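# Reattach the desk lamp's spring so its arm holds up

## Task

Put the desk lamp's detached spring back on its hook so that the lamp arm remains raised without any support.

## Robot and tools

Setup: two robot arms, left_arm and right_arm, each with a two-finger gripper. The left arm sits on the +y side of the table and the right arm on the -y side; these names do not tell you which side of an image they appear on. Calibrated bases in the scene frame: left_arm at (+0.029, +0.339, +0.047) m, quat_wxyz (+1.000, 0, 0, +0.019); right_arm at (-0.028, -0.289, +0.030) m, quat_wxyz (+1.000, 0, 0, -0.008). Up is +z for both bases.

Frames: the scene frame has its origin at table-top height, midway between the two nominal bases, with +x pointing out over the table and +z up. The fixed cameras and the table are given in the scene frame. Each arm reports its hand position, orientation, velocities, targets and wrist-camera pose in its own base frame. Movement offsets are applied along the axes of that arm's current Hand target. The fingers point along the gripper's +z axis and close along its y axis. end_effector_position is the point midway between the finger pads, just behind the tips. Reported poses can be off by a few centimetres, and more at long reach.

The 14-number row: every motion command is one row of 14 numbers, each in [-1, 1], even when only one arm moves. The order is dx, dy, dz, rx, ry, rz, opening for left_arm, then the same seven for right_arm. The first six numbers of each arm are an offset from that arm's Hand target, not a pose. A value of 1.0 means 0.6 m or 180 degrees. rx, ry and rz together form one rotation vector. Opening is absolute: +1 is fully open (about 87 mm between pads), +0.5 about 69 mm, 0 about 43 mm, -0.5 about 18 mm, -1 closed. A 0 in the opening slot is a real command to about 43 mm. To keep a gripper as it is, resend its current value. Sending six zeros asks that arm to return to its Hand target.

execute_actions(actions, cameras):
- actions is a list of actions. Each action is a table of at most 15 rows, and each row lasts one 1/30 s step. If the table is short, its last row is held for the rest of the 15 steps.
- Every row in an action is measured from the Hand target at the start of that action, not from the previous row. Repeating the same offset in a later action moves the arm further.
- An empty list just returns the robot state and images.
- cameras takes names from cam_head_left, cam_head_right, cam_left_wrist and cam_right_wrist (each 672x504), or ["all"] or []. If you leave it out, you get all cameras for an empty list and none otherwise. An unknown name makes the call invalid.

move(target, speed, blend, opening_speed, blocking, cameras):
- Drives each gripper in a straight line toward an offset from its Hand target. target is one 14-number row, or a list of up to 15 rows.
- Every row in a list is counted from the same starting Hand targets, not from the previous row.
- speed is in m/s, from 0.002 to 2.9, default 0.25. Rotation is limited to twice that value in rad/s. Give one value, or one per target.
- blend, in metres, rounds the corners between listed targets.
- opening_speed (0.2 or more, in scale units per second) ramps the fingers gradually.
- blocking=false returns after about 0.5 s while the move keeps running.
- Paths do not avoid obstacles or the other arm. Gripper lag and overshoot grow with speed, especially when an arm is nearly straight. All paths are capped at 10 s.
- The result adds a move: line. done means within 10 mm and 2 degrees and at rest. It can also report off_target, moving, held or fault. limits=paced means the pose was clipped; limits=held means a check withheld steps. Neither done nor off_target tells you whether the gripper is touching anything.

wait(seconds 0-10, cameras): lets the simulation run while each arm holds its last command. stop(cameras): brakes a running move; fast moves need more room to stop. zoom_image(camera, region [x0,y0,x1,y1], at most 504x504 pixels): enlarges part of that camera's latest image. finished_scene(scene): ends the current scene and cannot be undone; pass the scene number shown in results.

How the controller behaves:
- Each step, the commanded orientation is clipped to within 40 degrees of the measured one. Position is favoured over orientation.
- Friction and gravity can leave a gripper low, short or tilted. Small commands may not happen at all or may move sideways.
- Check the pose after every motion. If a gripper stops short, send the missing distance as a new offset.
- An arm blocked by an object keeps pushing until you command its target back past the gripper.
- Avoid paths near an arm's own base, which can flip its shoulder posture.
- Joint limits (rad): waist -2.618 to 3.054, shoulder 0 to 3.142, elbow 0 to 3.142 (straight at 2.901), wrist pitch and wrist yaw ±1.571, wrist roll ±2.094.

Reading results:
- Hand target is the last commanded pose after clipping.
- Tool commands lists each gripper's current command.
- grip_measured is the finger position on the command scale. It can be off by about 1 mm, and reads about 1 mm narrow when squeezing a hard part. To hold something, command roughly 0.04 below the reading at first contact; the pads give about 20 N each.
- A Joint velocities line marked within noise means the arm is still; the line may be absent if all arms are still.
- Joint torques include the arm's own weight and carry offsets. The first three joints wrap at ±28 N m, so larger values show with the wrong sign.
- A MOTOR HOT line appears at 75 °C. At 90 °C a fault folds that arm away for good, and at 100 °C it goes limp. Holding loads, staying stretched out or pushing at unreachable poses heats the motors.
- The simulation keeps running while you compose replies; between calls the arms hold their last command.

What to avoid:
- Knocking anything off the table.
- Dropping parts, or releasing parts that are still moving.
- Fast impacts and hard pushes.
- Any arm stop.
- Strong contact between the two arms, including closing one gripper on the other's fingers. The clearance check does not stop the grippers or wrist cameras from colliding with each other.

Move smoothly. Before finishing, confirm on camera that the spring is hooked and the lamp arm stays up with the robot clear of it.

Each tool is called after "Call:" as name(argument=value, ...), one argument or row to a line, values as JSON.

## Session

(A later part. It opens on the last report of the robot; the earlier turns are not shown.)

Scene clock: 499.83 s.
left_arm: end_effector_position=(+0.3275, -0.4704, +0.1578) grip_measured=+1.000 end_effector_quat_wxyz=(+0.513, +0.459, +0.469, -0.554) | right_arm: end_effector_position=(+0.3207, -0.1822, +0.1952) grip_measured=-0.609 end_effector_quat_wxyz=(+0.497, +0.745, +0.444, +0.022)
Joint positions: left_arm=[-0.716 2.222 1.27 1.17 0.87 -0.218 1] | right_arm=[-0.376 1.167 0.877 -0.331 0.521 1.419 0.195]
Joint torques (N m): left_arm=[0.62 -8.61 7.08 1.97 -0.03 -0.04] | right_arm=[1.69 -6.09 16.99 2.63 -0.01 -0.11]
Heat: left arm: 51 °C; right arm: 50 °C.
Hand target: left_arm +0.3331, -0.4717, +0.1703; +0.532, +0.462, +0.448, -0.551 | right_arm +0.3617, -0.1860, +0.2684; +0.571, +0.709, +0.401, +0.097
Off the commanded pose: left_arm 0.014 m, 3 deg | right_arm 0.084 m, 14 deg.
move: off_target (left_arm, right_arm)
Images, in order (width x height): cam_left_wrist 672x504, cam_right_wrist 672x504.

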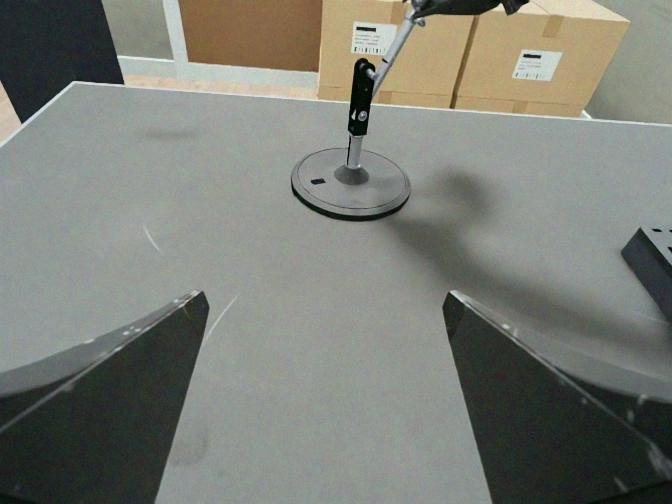

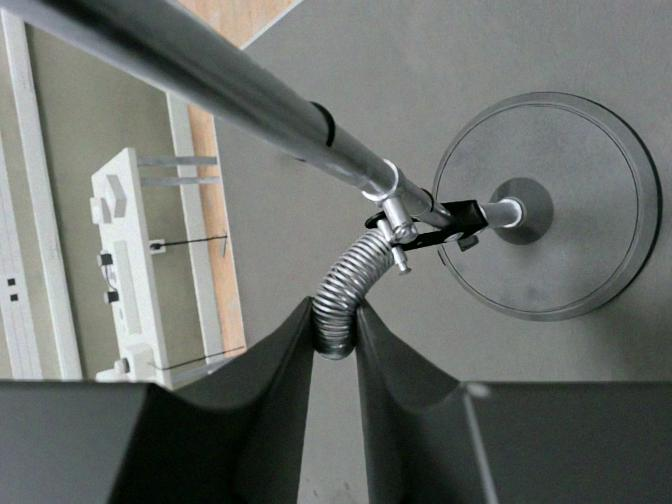

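Call:
move(
  target=[0,0,0,0,0,0,1,0.0675,0.0095,0.058,0,0,-0.11,-0.97],
  speed=0.08,
  cameras=["cam_left_wrist","cam_right_wrist"],
)

Call:
zoom_image(
  camera="cam_left_wrist",
  region=[280, 0, 440, 140],
)

Call:
zoom_image(
  camera="cam_right_wrist",
  region=[230, 150, 460, 400],
)

Scene clock: 518.30 s.
left_arm: end_effector_position=(+0.3275, -0.4704, +0.1578) grip_measured=+1.000 end_effector_quat_wxyz=(+0.513, +0.459, +0.469, -0.554) | right_arm: end_effector_position=(+0.3613, -0.1792, +0.1850) grip_measured=-0.609 end_effector_quat_wxyz=(+0.496, +0.654, +0.567, -0.072)
Joint positions: left_arm=[-0.716 2.222 1.27 1.17 0.87 -0.218 1] | right_arm=[-0.289 1.367 1.017 -0.298 0.603 1.118 0.195]
Joint torques (N m): left_arm=[0.62 -8.61 7.06 1.96 -0.03 -0.04] | right_arm=[1.18 -6.32 15.88 2.91 -0.04 -0.19]
Motor temperatures (°C): left_arm=[27 51 48 39 27 25 26] | right_arm=[27 42 56 40 23 24 27]
Heat: left arm: 51 °C; right arm: 56 °C.
Hand target: left_arm +0.3331, -0.4717, +0.1703; +0.532, +0.462, +0.448, -0.551 | right_arm +0.4118, -0.1841, +0.2493; +0.580, +0.630, +0.517, -0.002
Off the commanded pose: left_arm 0.014 m, 3 deg | right_arm 0.082 m, 14 deg.
move: off_target (left_arm, right_arm)
Images, in order (width x height): cam_left_wrist 672x504, cam_right_wrist 672x504.

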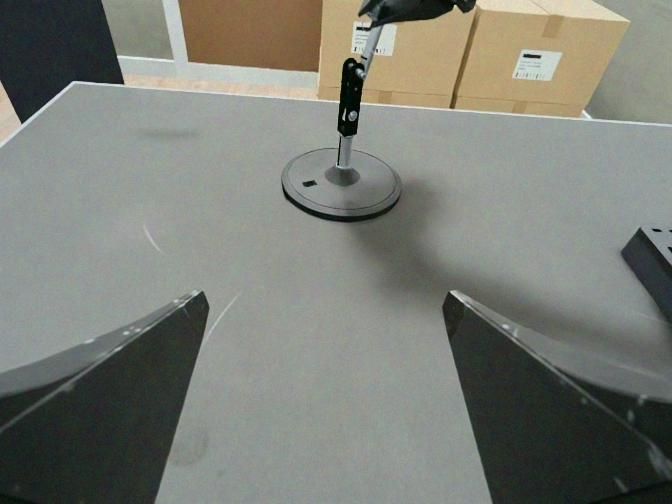

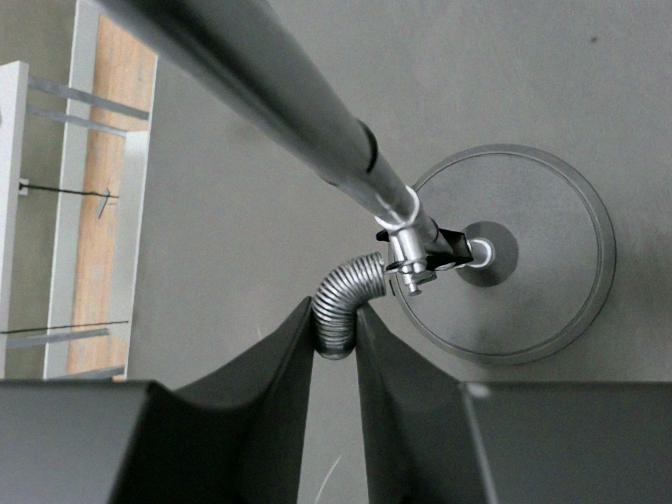

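Scaled by 3.150 from the camera's 672x504 image, which has a finer 960x720 frame.

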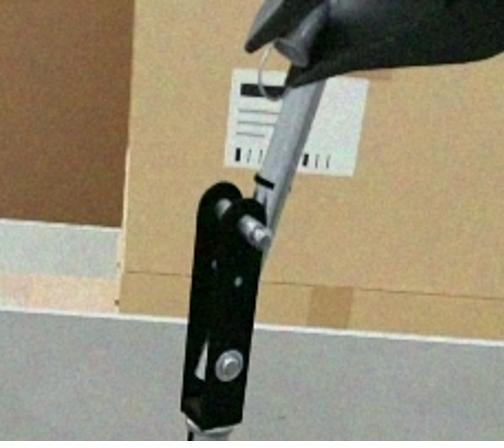

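Scaled by 2.016 from the camera's 672x504 image, which has a finer 960x720 frame.

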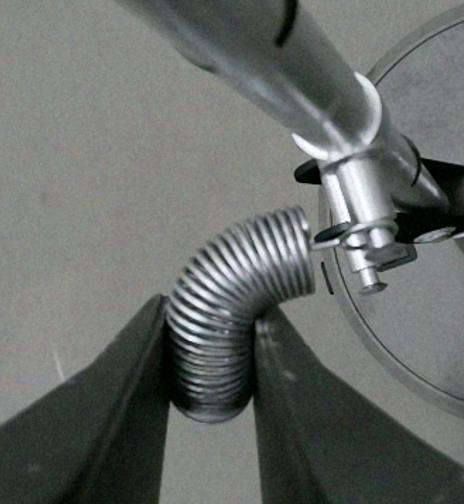

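Call:
move(
  target=[0,0,0,0,0,0,1,0.058,-0.018,0.02,0,0,-0.08,-0.97],
  speed=0.08,
  cameras=["cam_left_wrist","cam_right_wrist"],
)

Call:
zoom_image(
  camera="cam_left_wrist",
  region=[280, 0, 440, 140],
)

Call:
zoom_image(
  camera="cam_right_wrist",
  region=[230, 150, 460, 400],
)

Scene clock: 523.00 s.
left_arm: end_effector_position=(+0.3275, -0.4704, +0.1578) grip_measured=+1.000 end_effector_quat_wxyz=(+0.513, +0.459, +0.469, -0.554) | right_arm: end_effector_position=(+0.3850, -0.1746, +0.1706) grip_measured=-0.609 end_effector_quat_wxyz=(+0.509, +0.573, +0.629, -0.132)
Joint positions: left_arm=[-0.716 2.222 1.27 1.17 0.87 -0.218 1] | right_arm=[-0.227 1.464 1.017 -0.158 0.669 0.891 0.195]
Joint torques (N m): left_arm=[0.61 -8.59 7.09 1.97 -0.03 -0.04] | right_arm=[1.26 -6.09 14.41 2.61 -0.13 -0.16]
Motor temperatures (°C): left_arm=[27 51 48 39 27 25 26] | right_arm=[27 42 57 41 23 24 27]
Heat: left arm: 51 °C; right arm: 57 °C.
Hand target: left_arm +0.3331, -0.4717, +0.1703; +0.532, +0.462, +0.448, -0.551 | right_arm +0.4282, -0.1725, +0.2165; +0.575, +0.560, +0.592, -0.075
Off the commanded pose: left_arm 0.014 m, 3 deg | right_arm 0.063 m, 11 deg.
move: off_target (left_arm, right_arm)
Images, in order (width x height): cam_left_wrist 672x504, cam_right_wrist 672x504.

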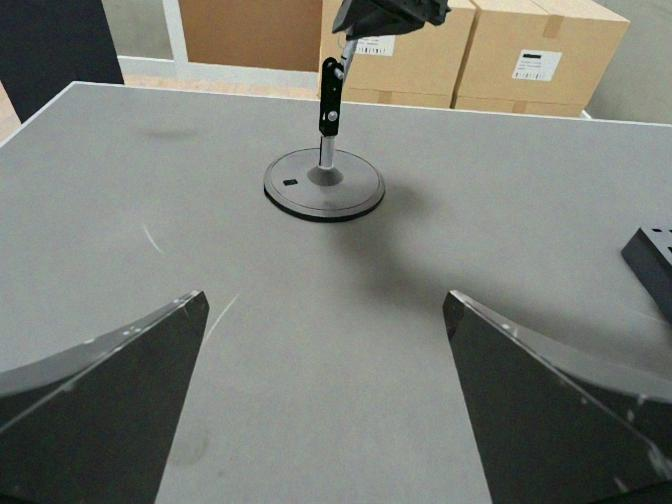

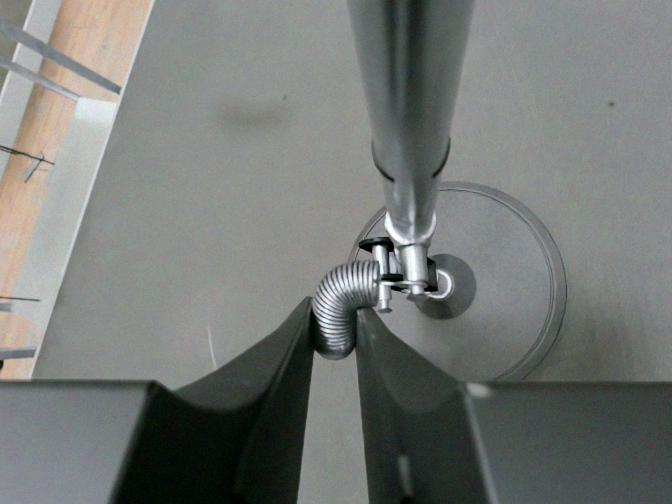

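Scaled by 3.150 from the camera's 672x504 image, which has a finer 960x720 frame.

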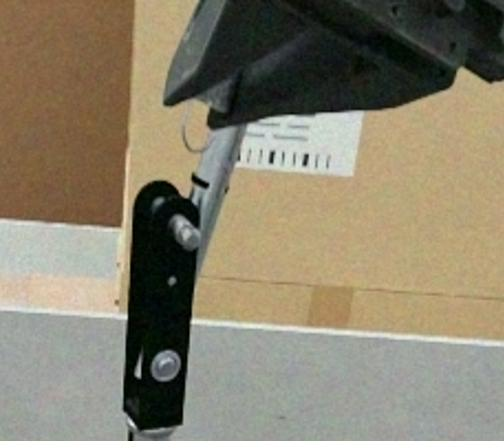

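Scaled by 2.016 from the camera's 672x504 image, which has a finer 960x720 frame.

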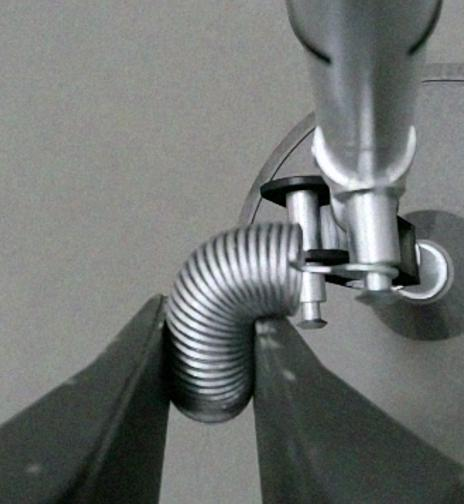

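Call:
move(
  target=[0,0,0,0,0,0,1,0.0835,-0.0605,-0.0175,-0.003,-0.083,-0.194,-0.97],
  speed=0.1,
  cameras=["cam_left_wrist","cam_right_wrist"],
)

Call:
zoom_image(
  camera="cam_left_wrist",
  region=[280, 0, 400, 110],
)

Call:
zoom_image(
  camera="cam_right_wrist",
  region=[270, 250, 400, 400],
)

Scene clock: 540.23 s.
left_arm: end_effector_position=(+0.3275, -0.4704, +0.1578) grip_measured=+1.000 end_effector_quat_wxyz=(+0.513, +0.459, +0.469, -0.554) | right_arm: end_effector_position=(+0.3835, -0.1699, +0.1589) grip_measured=-0.609 end_effector_quat_wxyz=(+0.564, +0.369, +0.644, -0.362)
Joint positions: left_arm=[-0.716 2.222 1.27 1.17 0.87 -0.218 1] | right_arm=[-0.058 1.601 0.751 0.65 1.024 0.121 0.195]
Joint torques (N m): left_arm=[0.62 -8.59 7.08 1.97 -0.03 -0.04] | right_arm=[2.81 -5.97 7.05 1.97 -0.92 -0.03]
Motor temperatures (°C): left_arm=[27 51 48 39 27 25 26] | right_arm=[27 42 59 43 23 24 27]
Heat: left arm: 51 °C; right arm: 59 °C.
Hand target: left_arm +0.3331, -0.4717, +0.1703; +0.532, +0.462, +0.448, -0.551 | right_arm +0.4092, -0.1491, +0.1615; +0.600, +0.341, +0.654, -0.312
Off the commanded pose: left_arm 0.014 m, 3 deg | right_arm 0.033 m, 8 deg.
move: off_target (left_arm, right_arm)
Images, in order (width x height): cam_left_wrist 672x504, cam_right_wrist 672x504.

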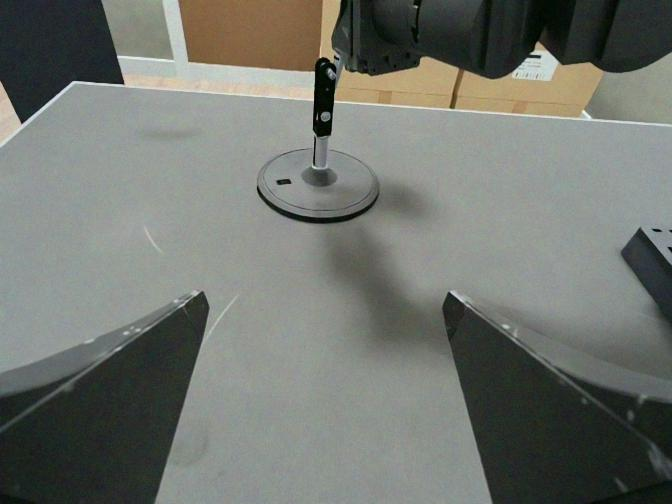

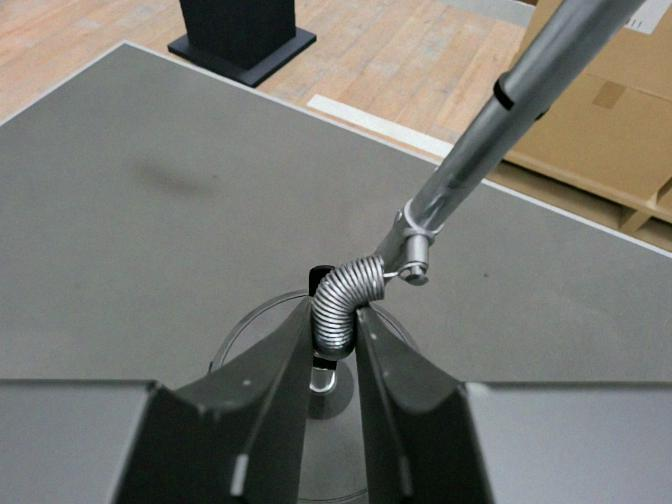

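Scaled by 4.200 from the camera's 672x504 image, which has a finer 960x720 frame.

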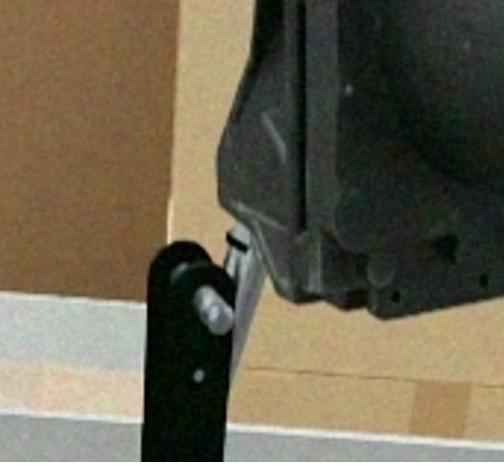

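Scaled by 3.360 from the camera's 672x504 image, which has a finer 960x720 frame.

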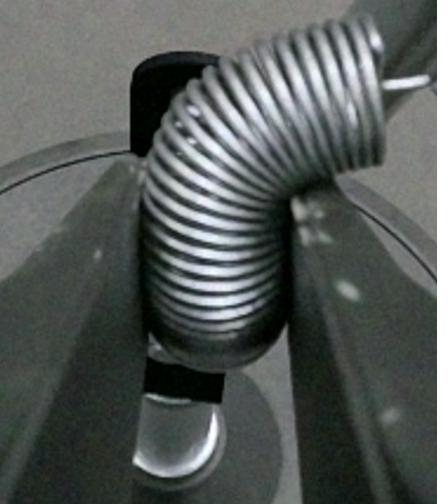

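Call:
move(
  target=[0,0,0,0,0,0,1,0.072,0,0.003,0,0,0,-0.97],
  speed=0.08,
  cameras=["cam_left_wrist","cam_right_wrist"],
)

Call:
zoom_image(
  camera="cam_left_wrist",
  region=[280, 0, 400, 110],
)

Call:
zoom_image(
  camera="cam_right_wrist",
  region=[270, 250, 400, 400],
)

Scene clock: 551.63 s.
left_arm: end_effector_position=(+0.3275, -0.4704, +0.1578) grip_measured=+1.000 end_effector_quat_wxyz=(+0.513, +0.459, +0.469, -0.554) | right_arm: end_effector_position=(+0.3857, -0.1718, +0.1410) grip_measured=-0.609 end_effector_quat_wxyz=(+0.598, +0.395, +0.602, -0.352)
Joint positions: left_arm=[-0.716 2.222 1.27 1.17 0.87 -0.218 1] | right_arm=[-0.055 1.711 0.677 0.957 1.057 0.116 0.195]
Joint torques (N m): left_arm=[0.62 -8.61 7.08 1.97 -0.03 -0.04] | right_arm=[3.08 -4.3 4.79 1.08 -1.25 0.02]
Motor temperatures (°C): left_arm=[27 51 48 39 27 25 26] | right_arm=[28 42 58 41 24 24 27]
Heat: left arm: 51 °C; right arm: 58 °C.
Hand target: left_arm +0.3331, -0.4717, +0.1703; +0.532, +0.462, +0.448, -0.551 | right_arm +0.4081, -0.1475, +0.1183; +0.599, +0.341, +0.654, -0.312
Off the commanded pose: left_arm 0.014 m, 3 deg | right_arm 0.040 m, 10 deg.
move: off_target (left_arm, right_arm)
Images, in order (width x height): cam_left_wrist 672x504, cam_right_wrist 672x504.

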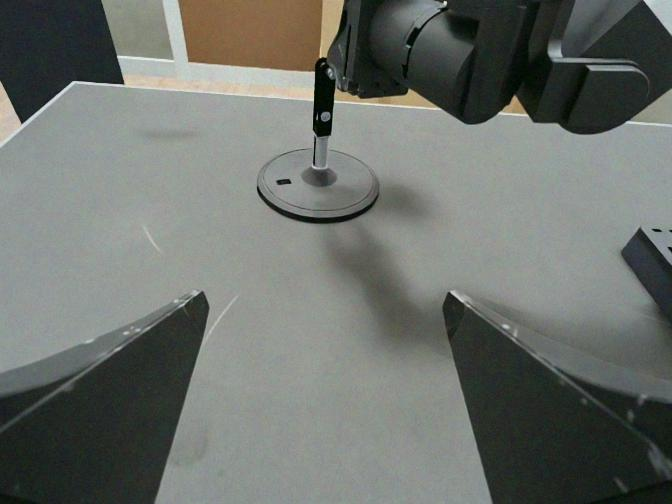

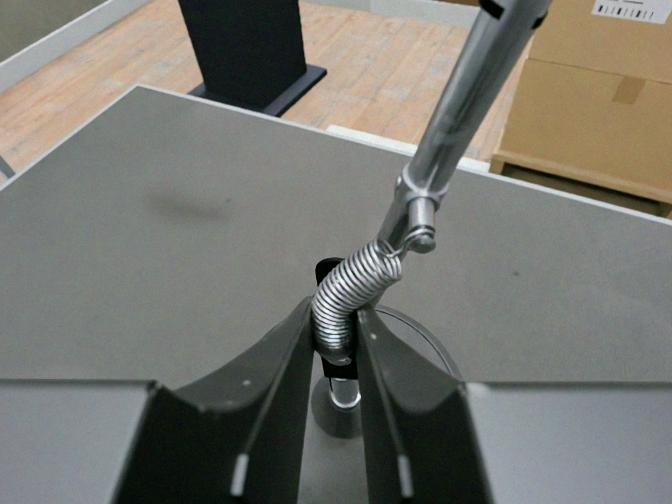

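Scaled by 4.200 from the camera's 672x504 image, which has a finer 960x720 frame.

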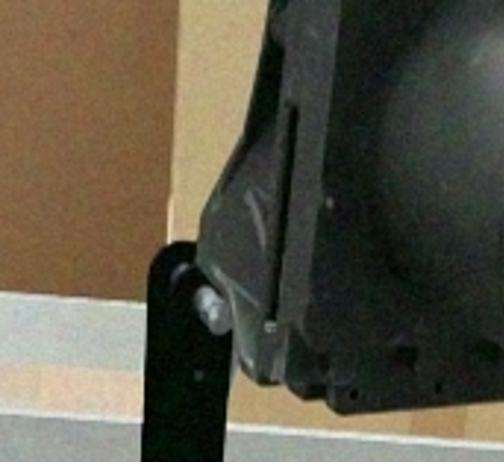

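Scaled by 3.360 from the camera's 672x504 image, which has a finer 960x720 frame.

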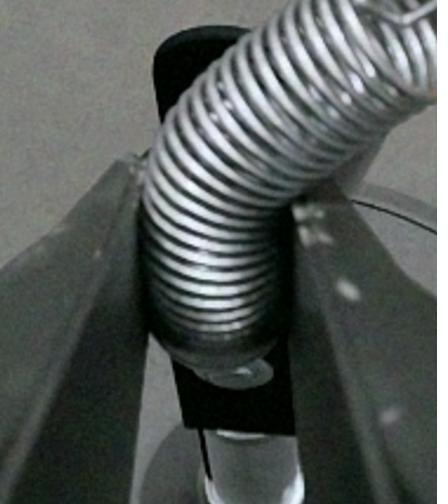

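Call:
zoom_image(
  camera="cam_right_wrist",
  region=[308, 325, 362, 375],
)

Call:
zoom_image(
  camera="cam_left_wrist",
  region=[310, 50, 360, 100],
)

Scaled by 9.333 from the camera's 672x504 image, which has a finer 960x720 frame.

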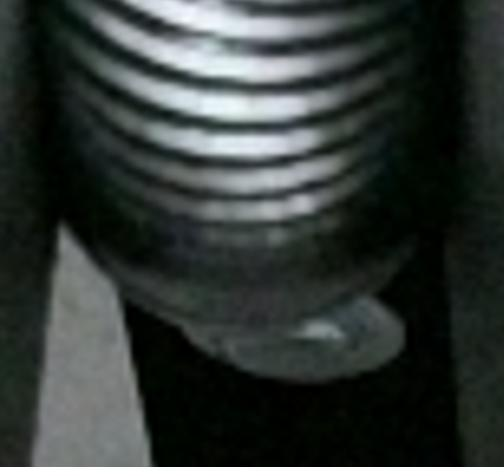

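Scaled by 10.080 from the camera's 672x504 image, which has a finer 960x720 frame.

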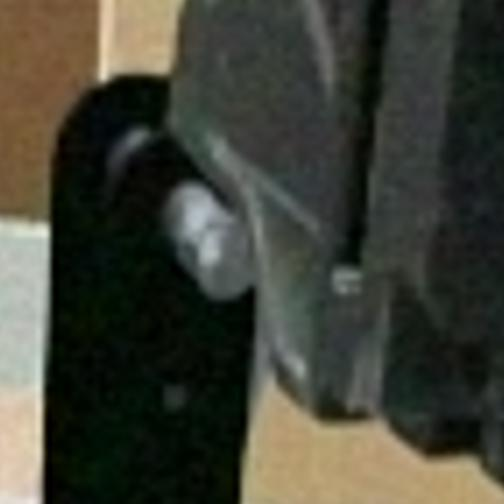

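Call:
move(
  target=[0,0,0,0,0,0,1,0.024,0.01,0.001,0,0,0,-0.97],
  speed=0.08,
  cameras=["cam_left_wrist","cam_right_wrist"],
)

Call:
zoom_image(
  camera="cam_right_wrist",
  region=[290, 250, 390, 390],
)

Call:
zoom_image(
  camera="cam_left_wrist",
  region=[310, 40, 370, 100],
)

Scene clock: 574.40 s.
left_arm: end_effector_position=(+0.3275, -0.4704, +0.1578) grip_measured=+1.000 end_effector_quat_wxyz=(+0.513, +0.459, +0.469, -0.554) | right_arm: end_effector_position=(+0.3877, -0.1714, +0.1346) grip_measured=-0.609 end_effector_quat_wxyz=(+0.608, +0.407, +0.585, -0.350)
Joint positions: left_arm=[-0.716 2.222 1.27 1.17 0.87 -0.218 1] | right_arm=[-0.048 1.767 0.668 1.065 1.081 0.115 0.195]
Joint torques (N m): left_arm=[0.62 -8.59 7.06 1.97 -0.03 -0.04] | right_arm=[3.74 -3.7 4.6 0.74 -1.39 0.03]
Motor temperatures (°C): left_arm=[27 51 48 39 27 25 26] | right_arm=[28 40 53 37 25 24 27]
Heat: left arm: 51 °C; right arm: 53 °C.
Hand target: left_arm +0.3331, -0.4717, +0.1703; +0.532, +0.462, +0.448, -0.551 | right_arm +0.4126, -0.1435, +0.1039; +0.599, +0.341, +0.654, -0.312
Off the commanded pose: left_arm 0.014 m, 3 deg | right_arm 0.048 m, 12 deg.
move: off_target (left_arm, right_arm)
Images, in order (width x height): cam_left_wrist 672x504, cam_right_wrist 672x504.

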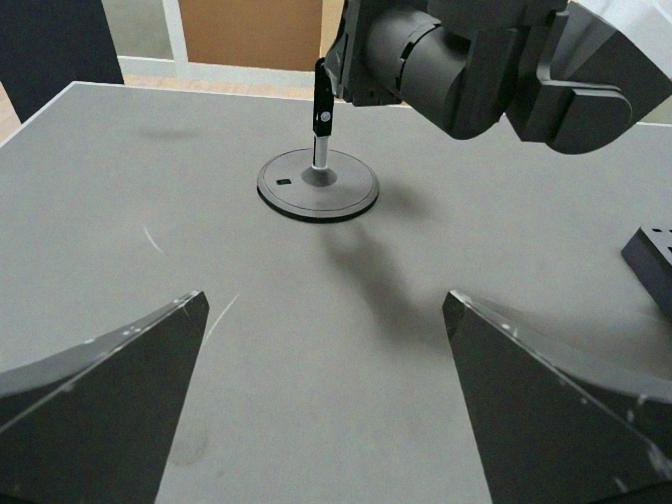

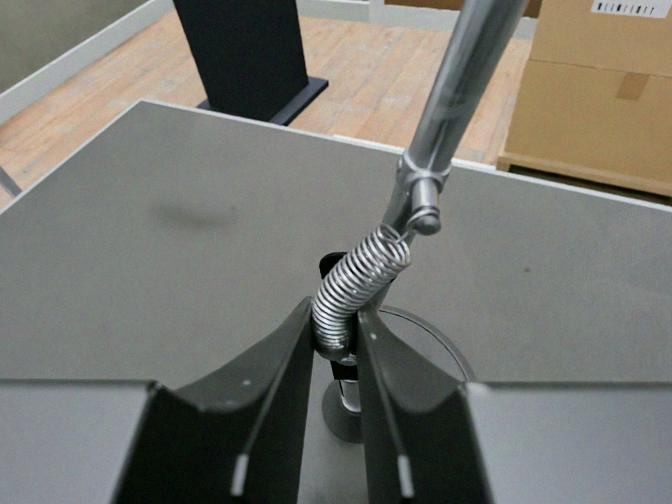

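Scaled by 3.600 from the camera's 672x504 image, which has a finer 960x720 frame.

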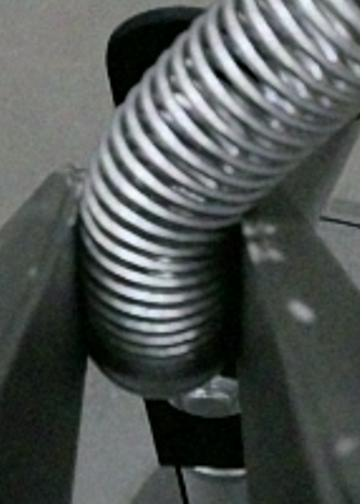

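Scaled by 8.400 from the camera's 672x504 image, which has a finer 960x720 frame.

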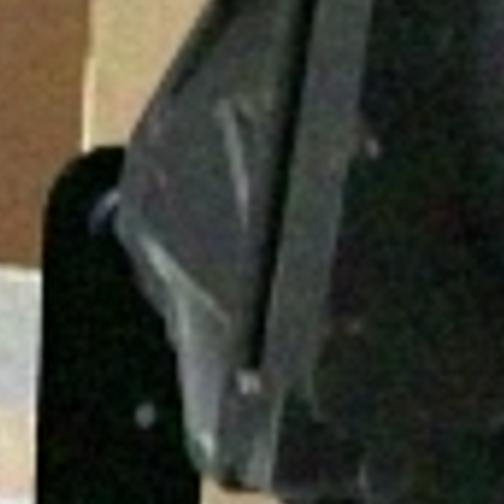

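Call:
execute_actions(
  actions=[],
)

Call:
zoom_image(
  camera="cam_right_wrist",
  region=[230, 220, 450, 400],
)

Call:
zoom_image(
  camera="cam_left_wrist",
  region=[150, 100, 500, 450],
)

Scene clock: 593.63 s.
left_arm: end_effector_position=(+0.3275, -0.4704, +0.1578) grip_measured=+1.000 end_effector_quat_wxyz=(+0.513, +0.459, +0.469, -0.554) | right_arm: end_effector_position=(+0.3878, -0.1714, +0.1348) grip_measured=-0.609 end_effector_quat_wxyz=(+0.608, +0.407, +0.585, -0.350)
Joint positions: left_arm=[-0.716 2.222 1.27 1.17 0.87 -0.218 1] | right_arm=[-0.048 1.767 0.668 1.065 1.081 0.115 0.195]
Joint velocities: within noise
Joint torques (N m): left_arm=[0.62 -8.61 7.06 1.97 -0.03 -0.04] | right_arm=[3.75 -3.73 4.6 0.73 -1.38 0.04]
Motor temperatures (°C): left_arm=[27 51 49 39 27 25 26] | right_arm=[28 39 51 34 26 24 27]
Heat: left arm: 51 °C; right arm: 51 °C.
Hand target: left_arm +0.3331, -0.4717, +0.1703; +0.532, +0.462, +0.448, -0.551 | right_arm +0.4127, -0.1435, +0.1040; +0.600, +0.341, +0.654, -0.312
Tool commands: left_gripper/opening=+1.0 right_gripper/opening=-0.97
Off the commanded pose: left_arm 0.014 m, 3 deg | right_arm 0.048 m, 12 deg.

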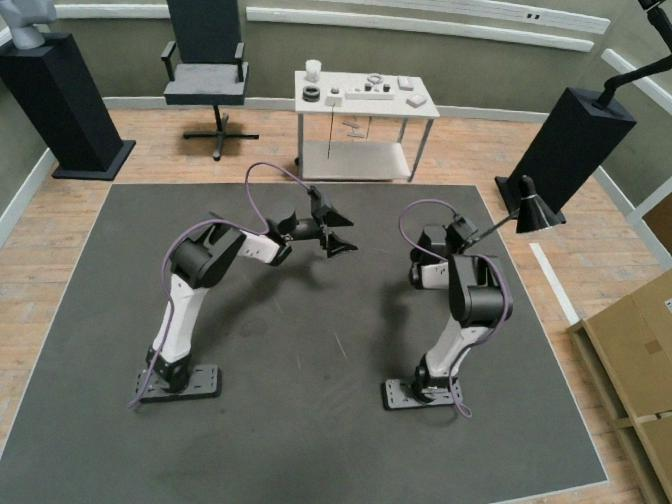

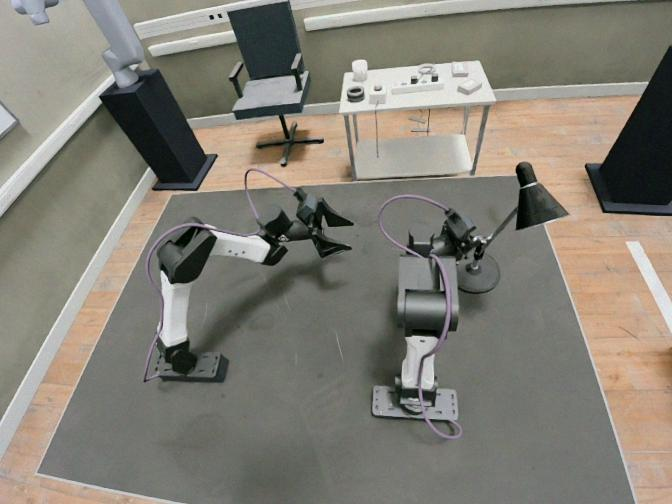

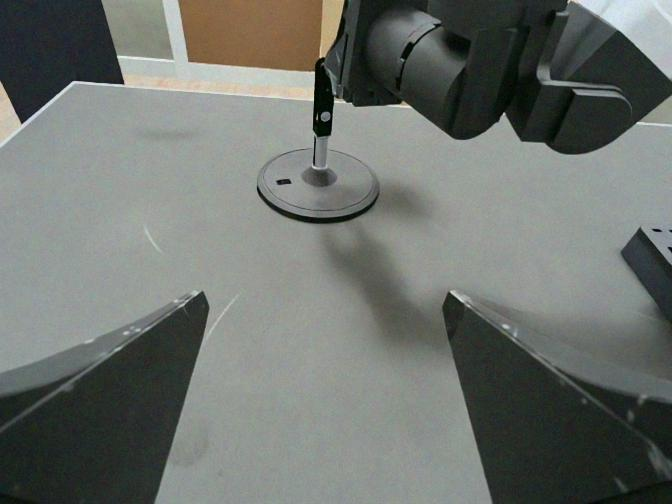

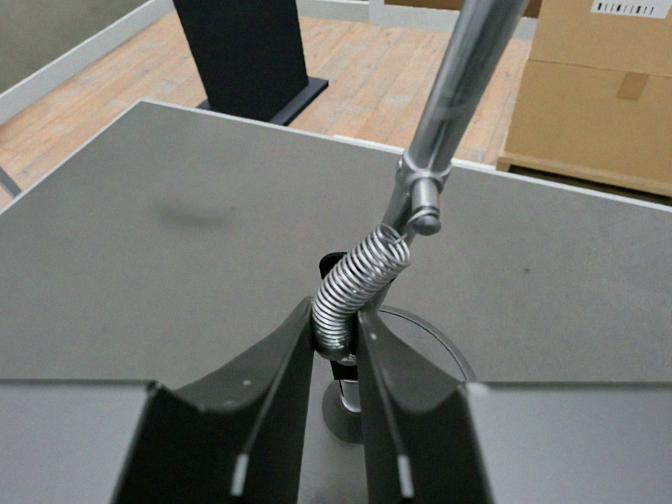

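Scaled by 2.291 from the camera's 672x504 image, which has a finer 960x720 frame.

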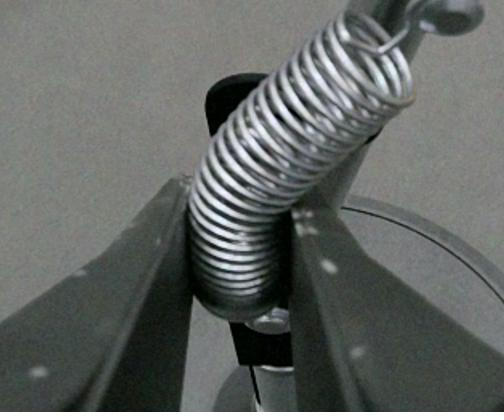

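Scaled by 1.440 from the camera's 672x504 image, which has a finer 960x720 frame.

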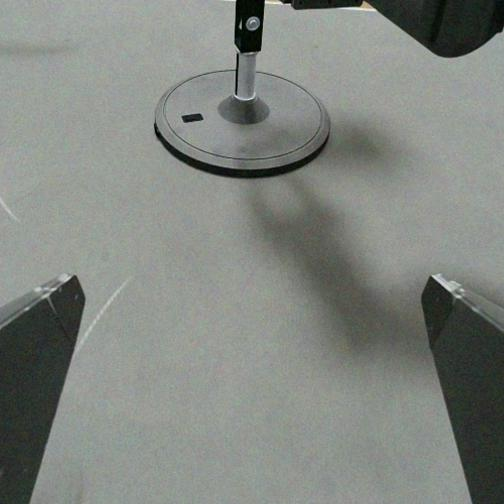

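Call:
move(
  target=[0,0,0,0,0,0,1, 0,0.004,0.035,0,0,0,-0.97],
  speed=0.06,
  cameras=["cam_left_wrist","cam_right_wrist"],
)

Call:
zoom_image(
  camera="cam_right_wrist",
  region=[230, 220, 450, 400],
)

Scene clock: 599.07 s.
left_arm: end_effector_position=(+0.3275, -0.4704, +0.1578) grip_measured=+1.000 end_effector_quat_wxyz=(+0.513, +0.459, +0.469, -0.554) | right_arm: end_effector_position=(+0.3935, -0.1778, +0.1299) grip_measured=-0.609 end_effector_quat_wxyz=(+0.607, +0.407, +0.583, -0.355)
Joint positions: left_arm=[-0.716 2.222 1.27 1.17 0.87 -0.218 1] | right_arm=[-0.064 1.813 0.691 1.099 1.074 0.1 0.195]
Joint torques (N m): left_arm=[0.61 -8.61 7.06 1.97 -0.03 -0.04] | right_arm=[1.5 -3.33 7.27 0.55 -1.74 0.08]
Heat: left arm: 51 °C; right arm: 51 °C.
Hand target: left_arm +0.3331, -0.4717, +0.1703; +0.532, +0.462, +0.448, -0.551 | right_arm +0.4266, -0.1593, +0.1021; +0.600, +0.341, +0.654, -0.312
Off the commanded pose: left_arm 0.014 m, 3 deg | right_arm 0.047 m, 12 deg.
move: off_target (left_arm, right_arm)
Images, in order (width x height): cam_left_wrist 672x504, cam_right_wrist 672x504.

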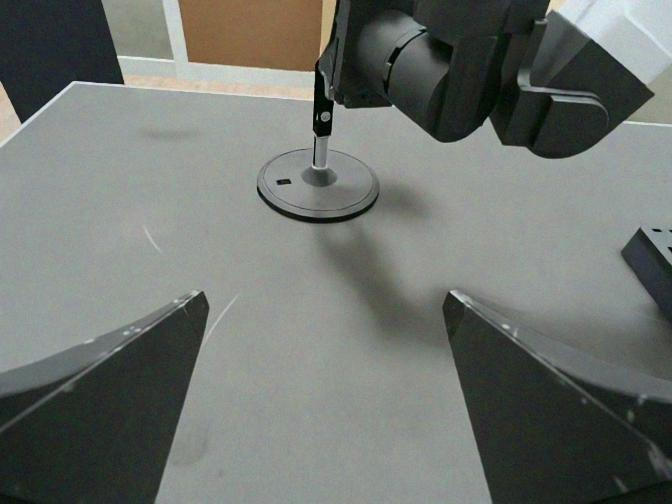

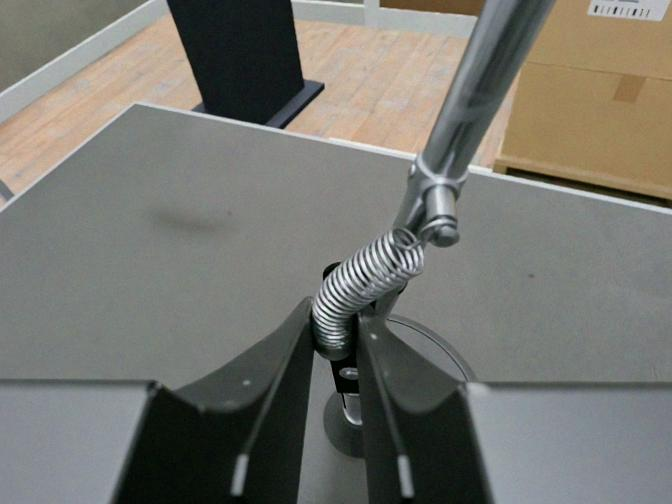

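Scaled by 2.291 from the camera's 672x504 image, which has a finer 960x720 frame.

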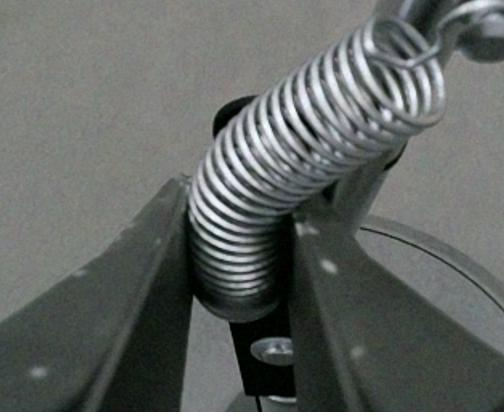

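Call:
zoom_image(
  camera="cam_left_wrist",
  region=[270, 0, 400, 180],
)

Scaled by 2.800 from the camera's 672x504 image, which has a finer 960x720 frame.

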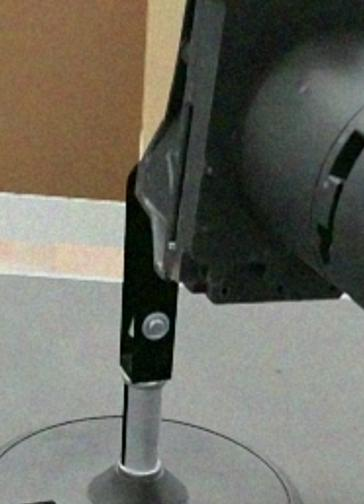

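Call:
move(
  target=[-0.025,0.0,0.035,0,0,0,1, -0.03,0.0,0.01,0,0,0,-0.97],
  speed=0.06,
  cameras=["cam_left_wrist","cam_right_wrist"],
)

Call:
zoom_image(
  camera="cam_right_wrist",
  region=[230, 220, 450, 400],
)

Call:
zoom_image(
  camera="cam_left_wrist",
  region=[270, 0, 400, 180],
)

Scene clock: 616.47 s.
left_arm: end_effector_position=(+0.3296, -0.4847, +0.1757) grip_measured=+1.000 end_effector_quat_wxyz=(+0.514, +0.460, +0.463, -0.557) | right_arm: end_effector_position=(+0.4068, -0.1787, +0.1334) grip_measured=-0.609 end_effector_quat_wxyz=(+0.605, +0.386, +0.602, -0.350)
Joint positions: left_arm=[-0.734 2.222 1.348 1.105 0.86 -0.217 1] | right_arm=[-0.075 1.813 0.736 1.032 1.02 0.084 0.195]
Joint torques (N m): left_arm=[-0.49 -9.47 7.32 1.69 -0.21 0.05] | right_arm=[0.43 -6.93 8.14 0.53 -1.39 0.11]
Heat: left arm: 51 °C; right arm: 50 °C.
Hand target: left_arm +0.3323, -0.4899, +0.1886; +0.531, +0.462, +0.448, -0.551 | right_arm +0.4309, -0.1655, +0.1195; +0.599, +0.340, +0.654, -0.312
Off the commanded pose: left_arm 0.014 m, 3 deg | right_arm 0.031 m, 9 deg.
move: off_target (left_arm, right_arm)
Images, in order (width x height): cam_left_wrist 672x504, cam_right_wrist 672x504.

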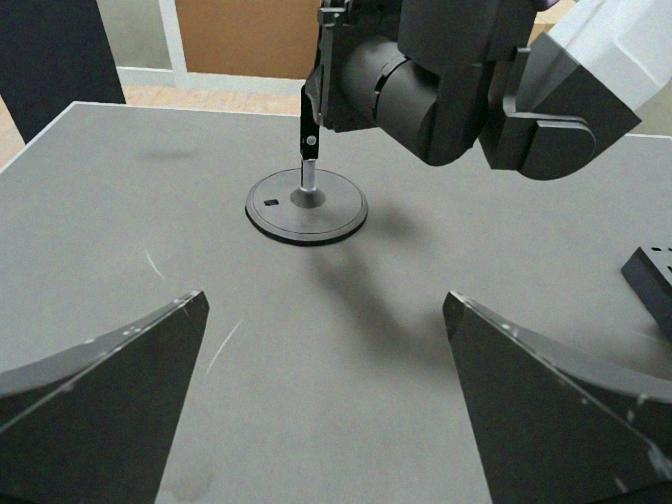

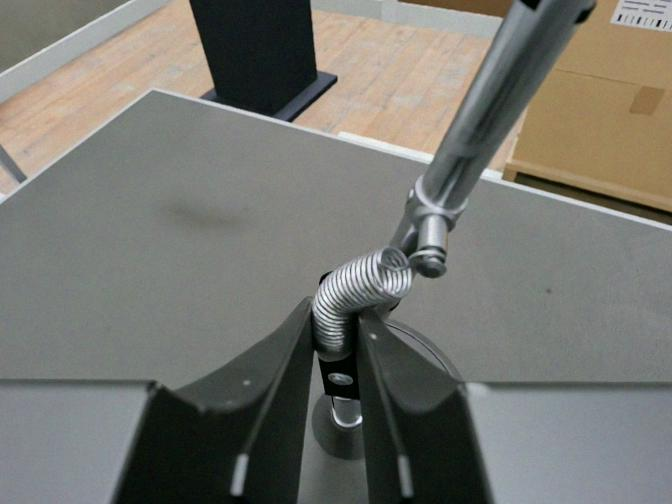

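Scaled by 2.291 from the camera's 672x504 image, which has a finer 960x720 frame.

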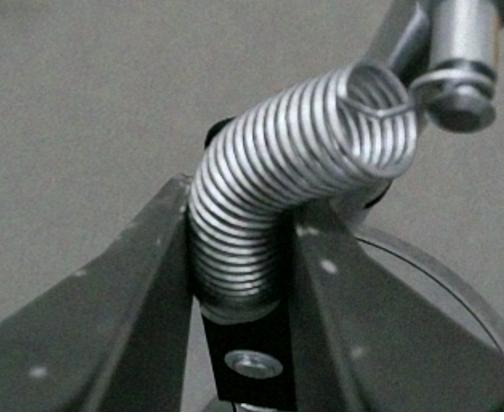

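Scaled by 2.800 from the camera's 672x504 image, which has a finer 960x720 frame.

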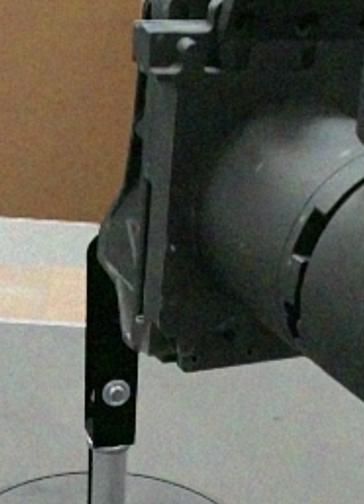

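Call:
zoom_image(
  camera="cam_right_wrist",
  region=[300, 320, 380, 400],
)

Scaled by 6.300 from the camera's 672x504 image, which has a finer 960x720 frame.

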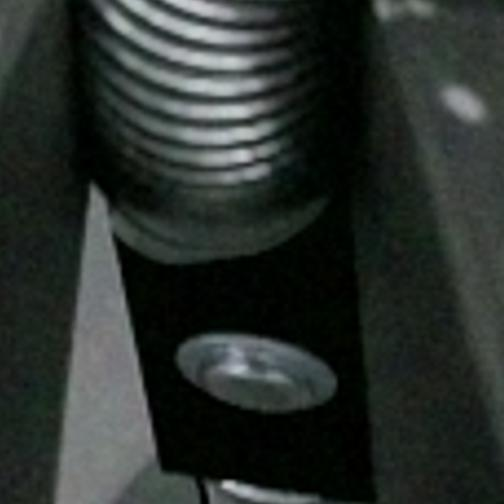

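Call:
move(
  target=[0,0,0,0,0,0,1, -0.05,0.0,0,0,0,0,-0.97],
  speed=0.06,
  cameras=["cam_left_wrist","cam_right_wrist"],
)

Call:
zoom_image(
  camera="cam_right_wrist",
  region=[270, 270, 410, 410],
)

Call:
zoom_image(
  camera="cam_left_wrist",
  region=[250, 30, 380, 210],
)

Scene clock: 624.10 s.
left_arm: end_effector_position=(+0.3297, -0.4847, +0.1756) grip_measured=+1.000 end_effector_quat_wxyz=(+0.515, +0.460, +0.463, -0.556) | right_arm: end_effector_position=(+0.4075, -0.1787, +0.1364) grip_measured=-0.609 end_effector_quat_wxyz=(+0.572, +0.361, +0.643, -0.358)
Joint positions: left_arm=[-0.734 2.222 1.348 1.104 0.859 -0.217 1] | right_arm=[-0.084 1.751 0.781 0.811 0.98 0.085 0.195]
Joint torques (N m): left_arm=[-0.49 -9.5 7.3 1.68 -0.2 0.05] | right_arm=[0.46 -9.5 10.32 1.2 -1.01 0.13]
Heat: left arm: 52 °C; right arm: 50 °C.
Hand target: left_arm +0.3323, -0.4899, +0.1885; +0.531, +0.462, +0.448, -0.551 | right_arm +0.4324, -0.1675, +0.1494; +0.600, +0.341, +0.654, -0.312
Off the commanded pose: left_arm 0.014 m, 3 deg | right_arm 0.030 m, 7 deg.
move: off_target (left_arm, right_arm)
Images, in order (width x height): cam_left_wrist 672x504, cam_right_wrist 672x504.

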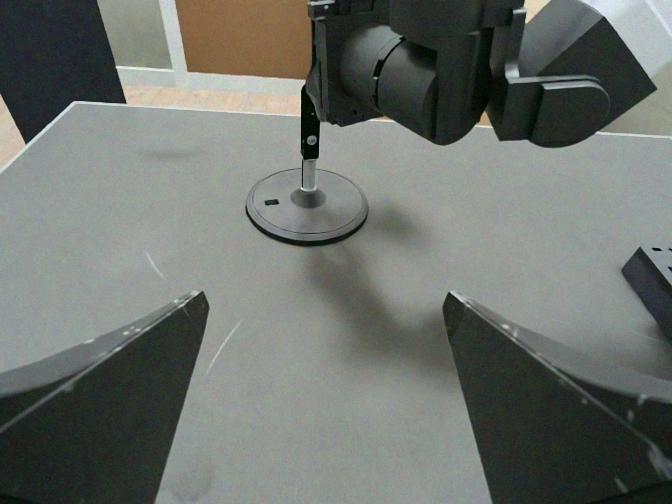

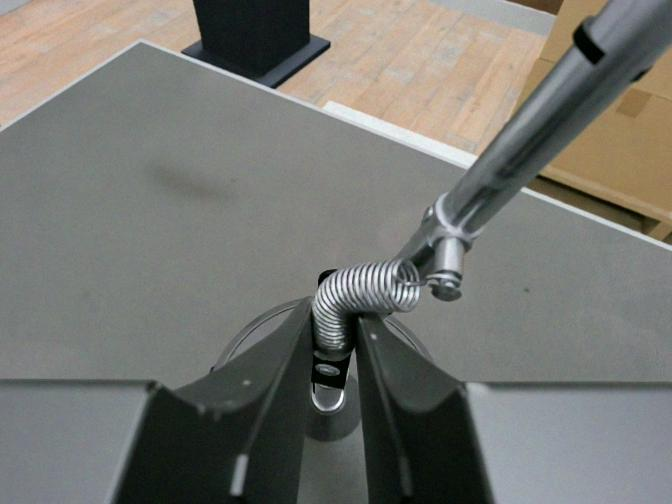

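Scaled by 3.600 from the camera's 672x504 image, which has a finer 960x720 frame.

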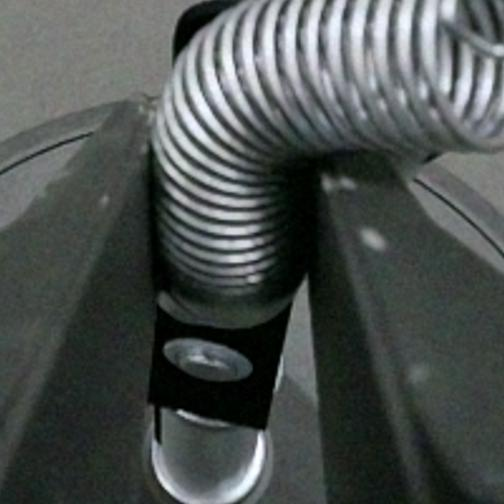

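Scaled by 2.800 from the camera's 672x504 image, which has a finer 960x720 frame.

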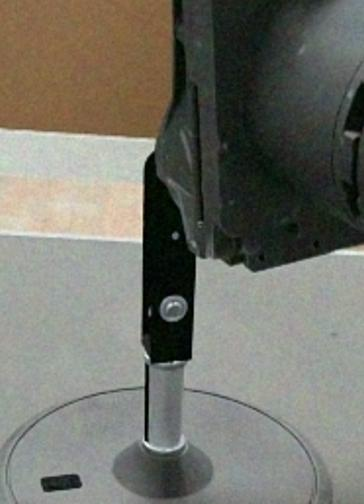

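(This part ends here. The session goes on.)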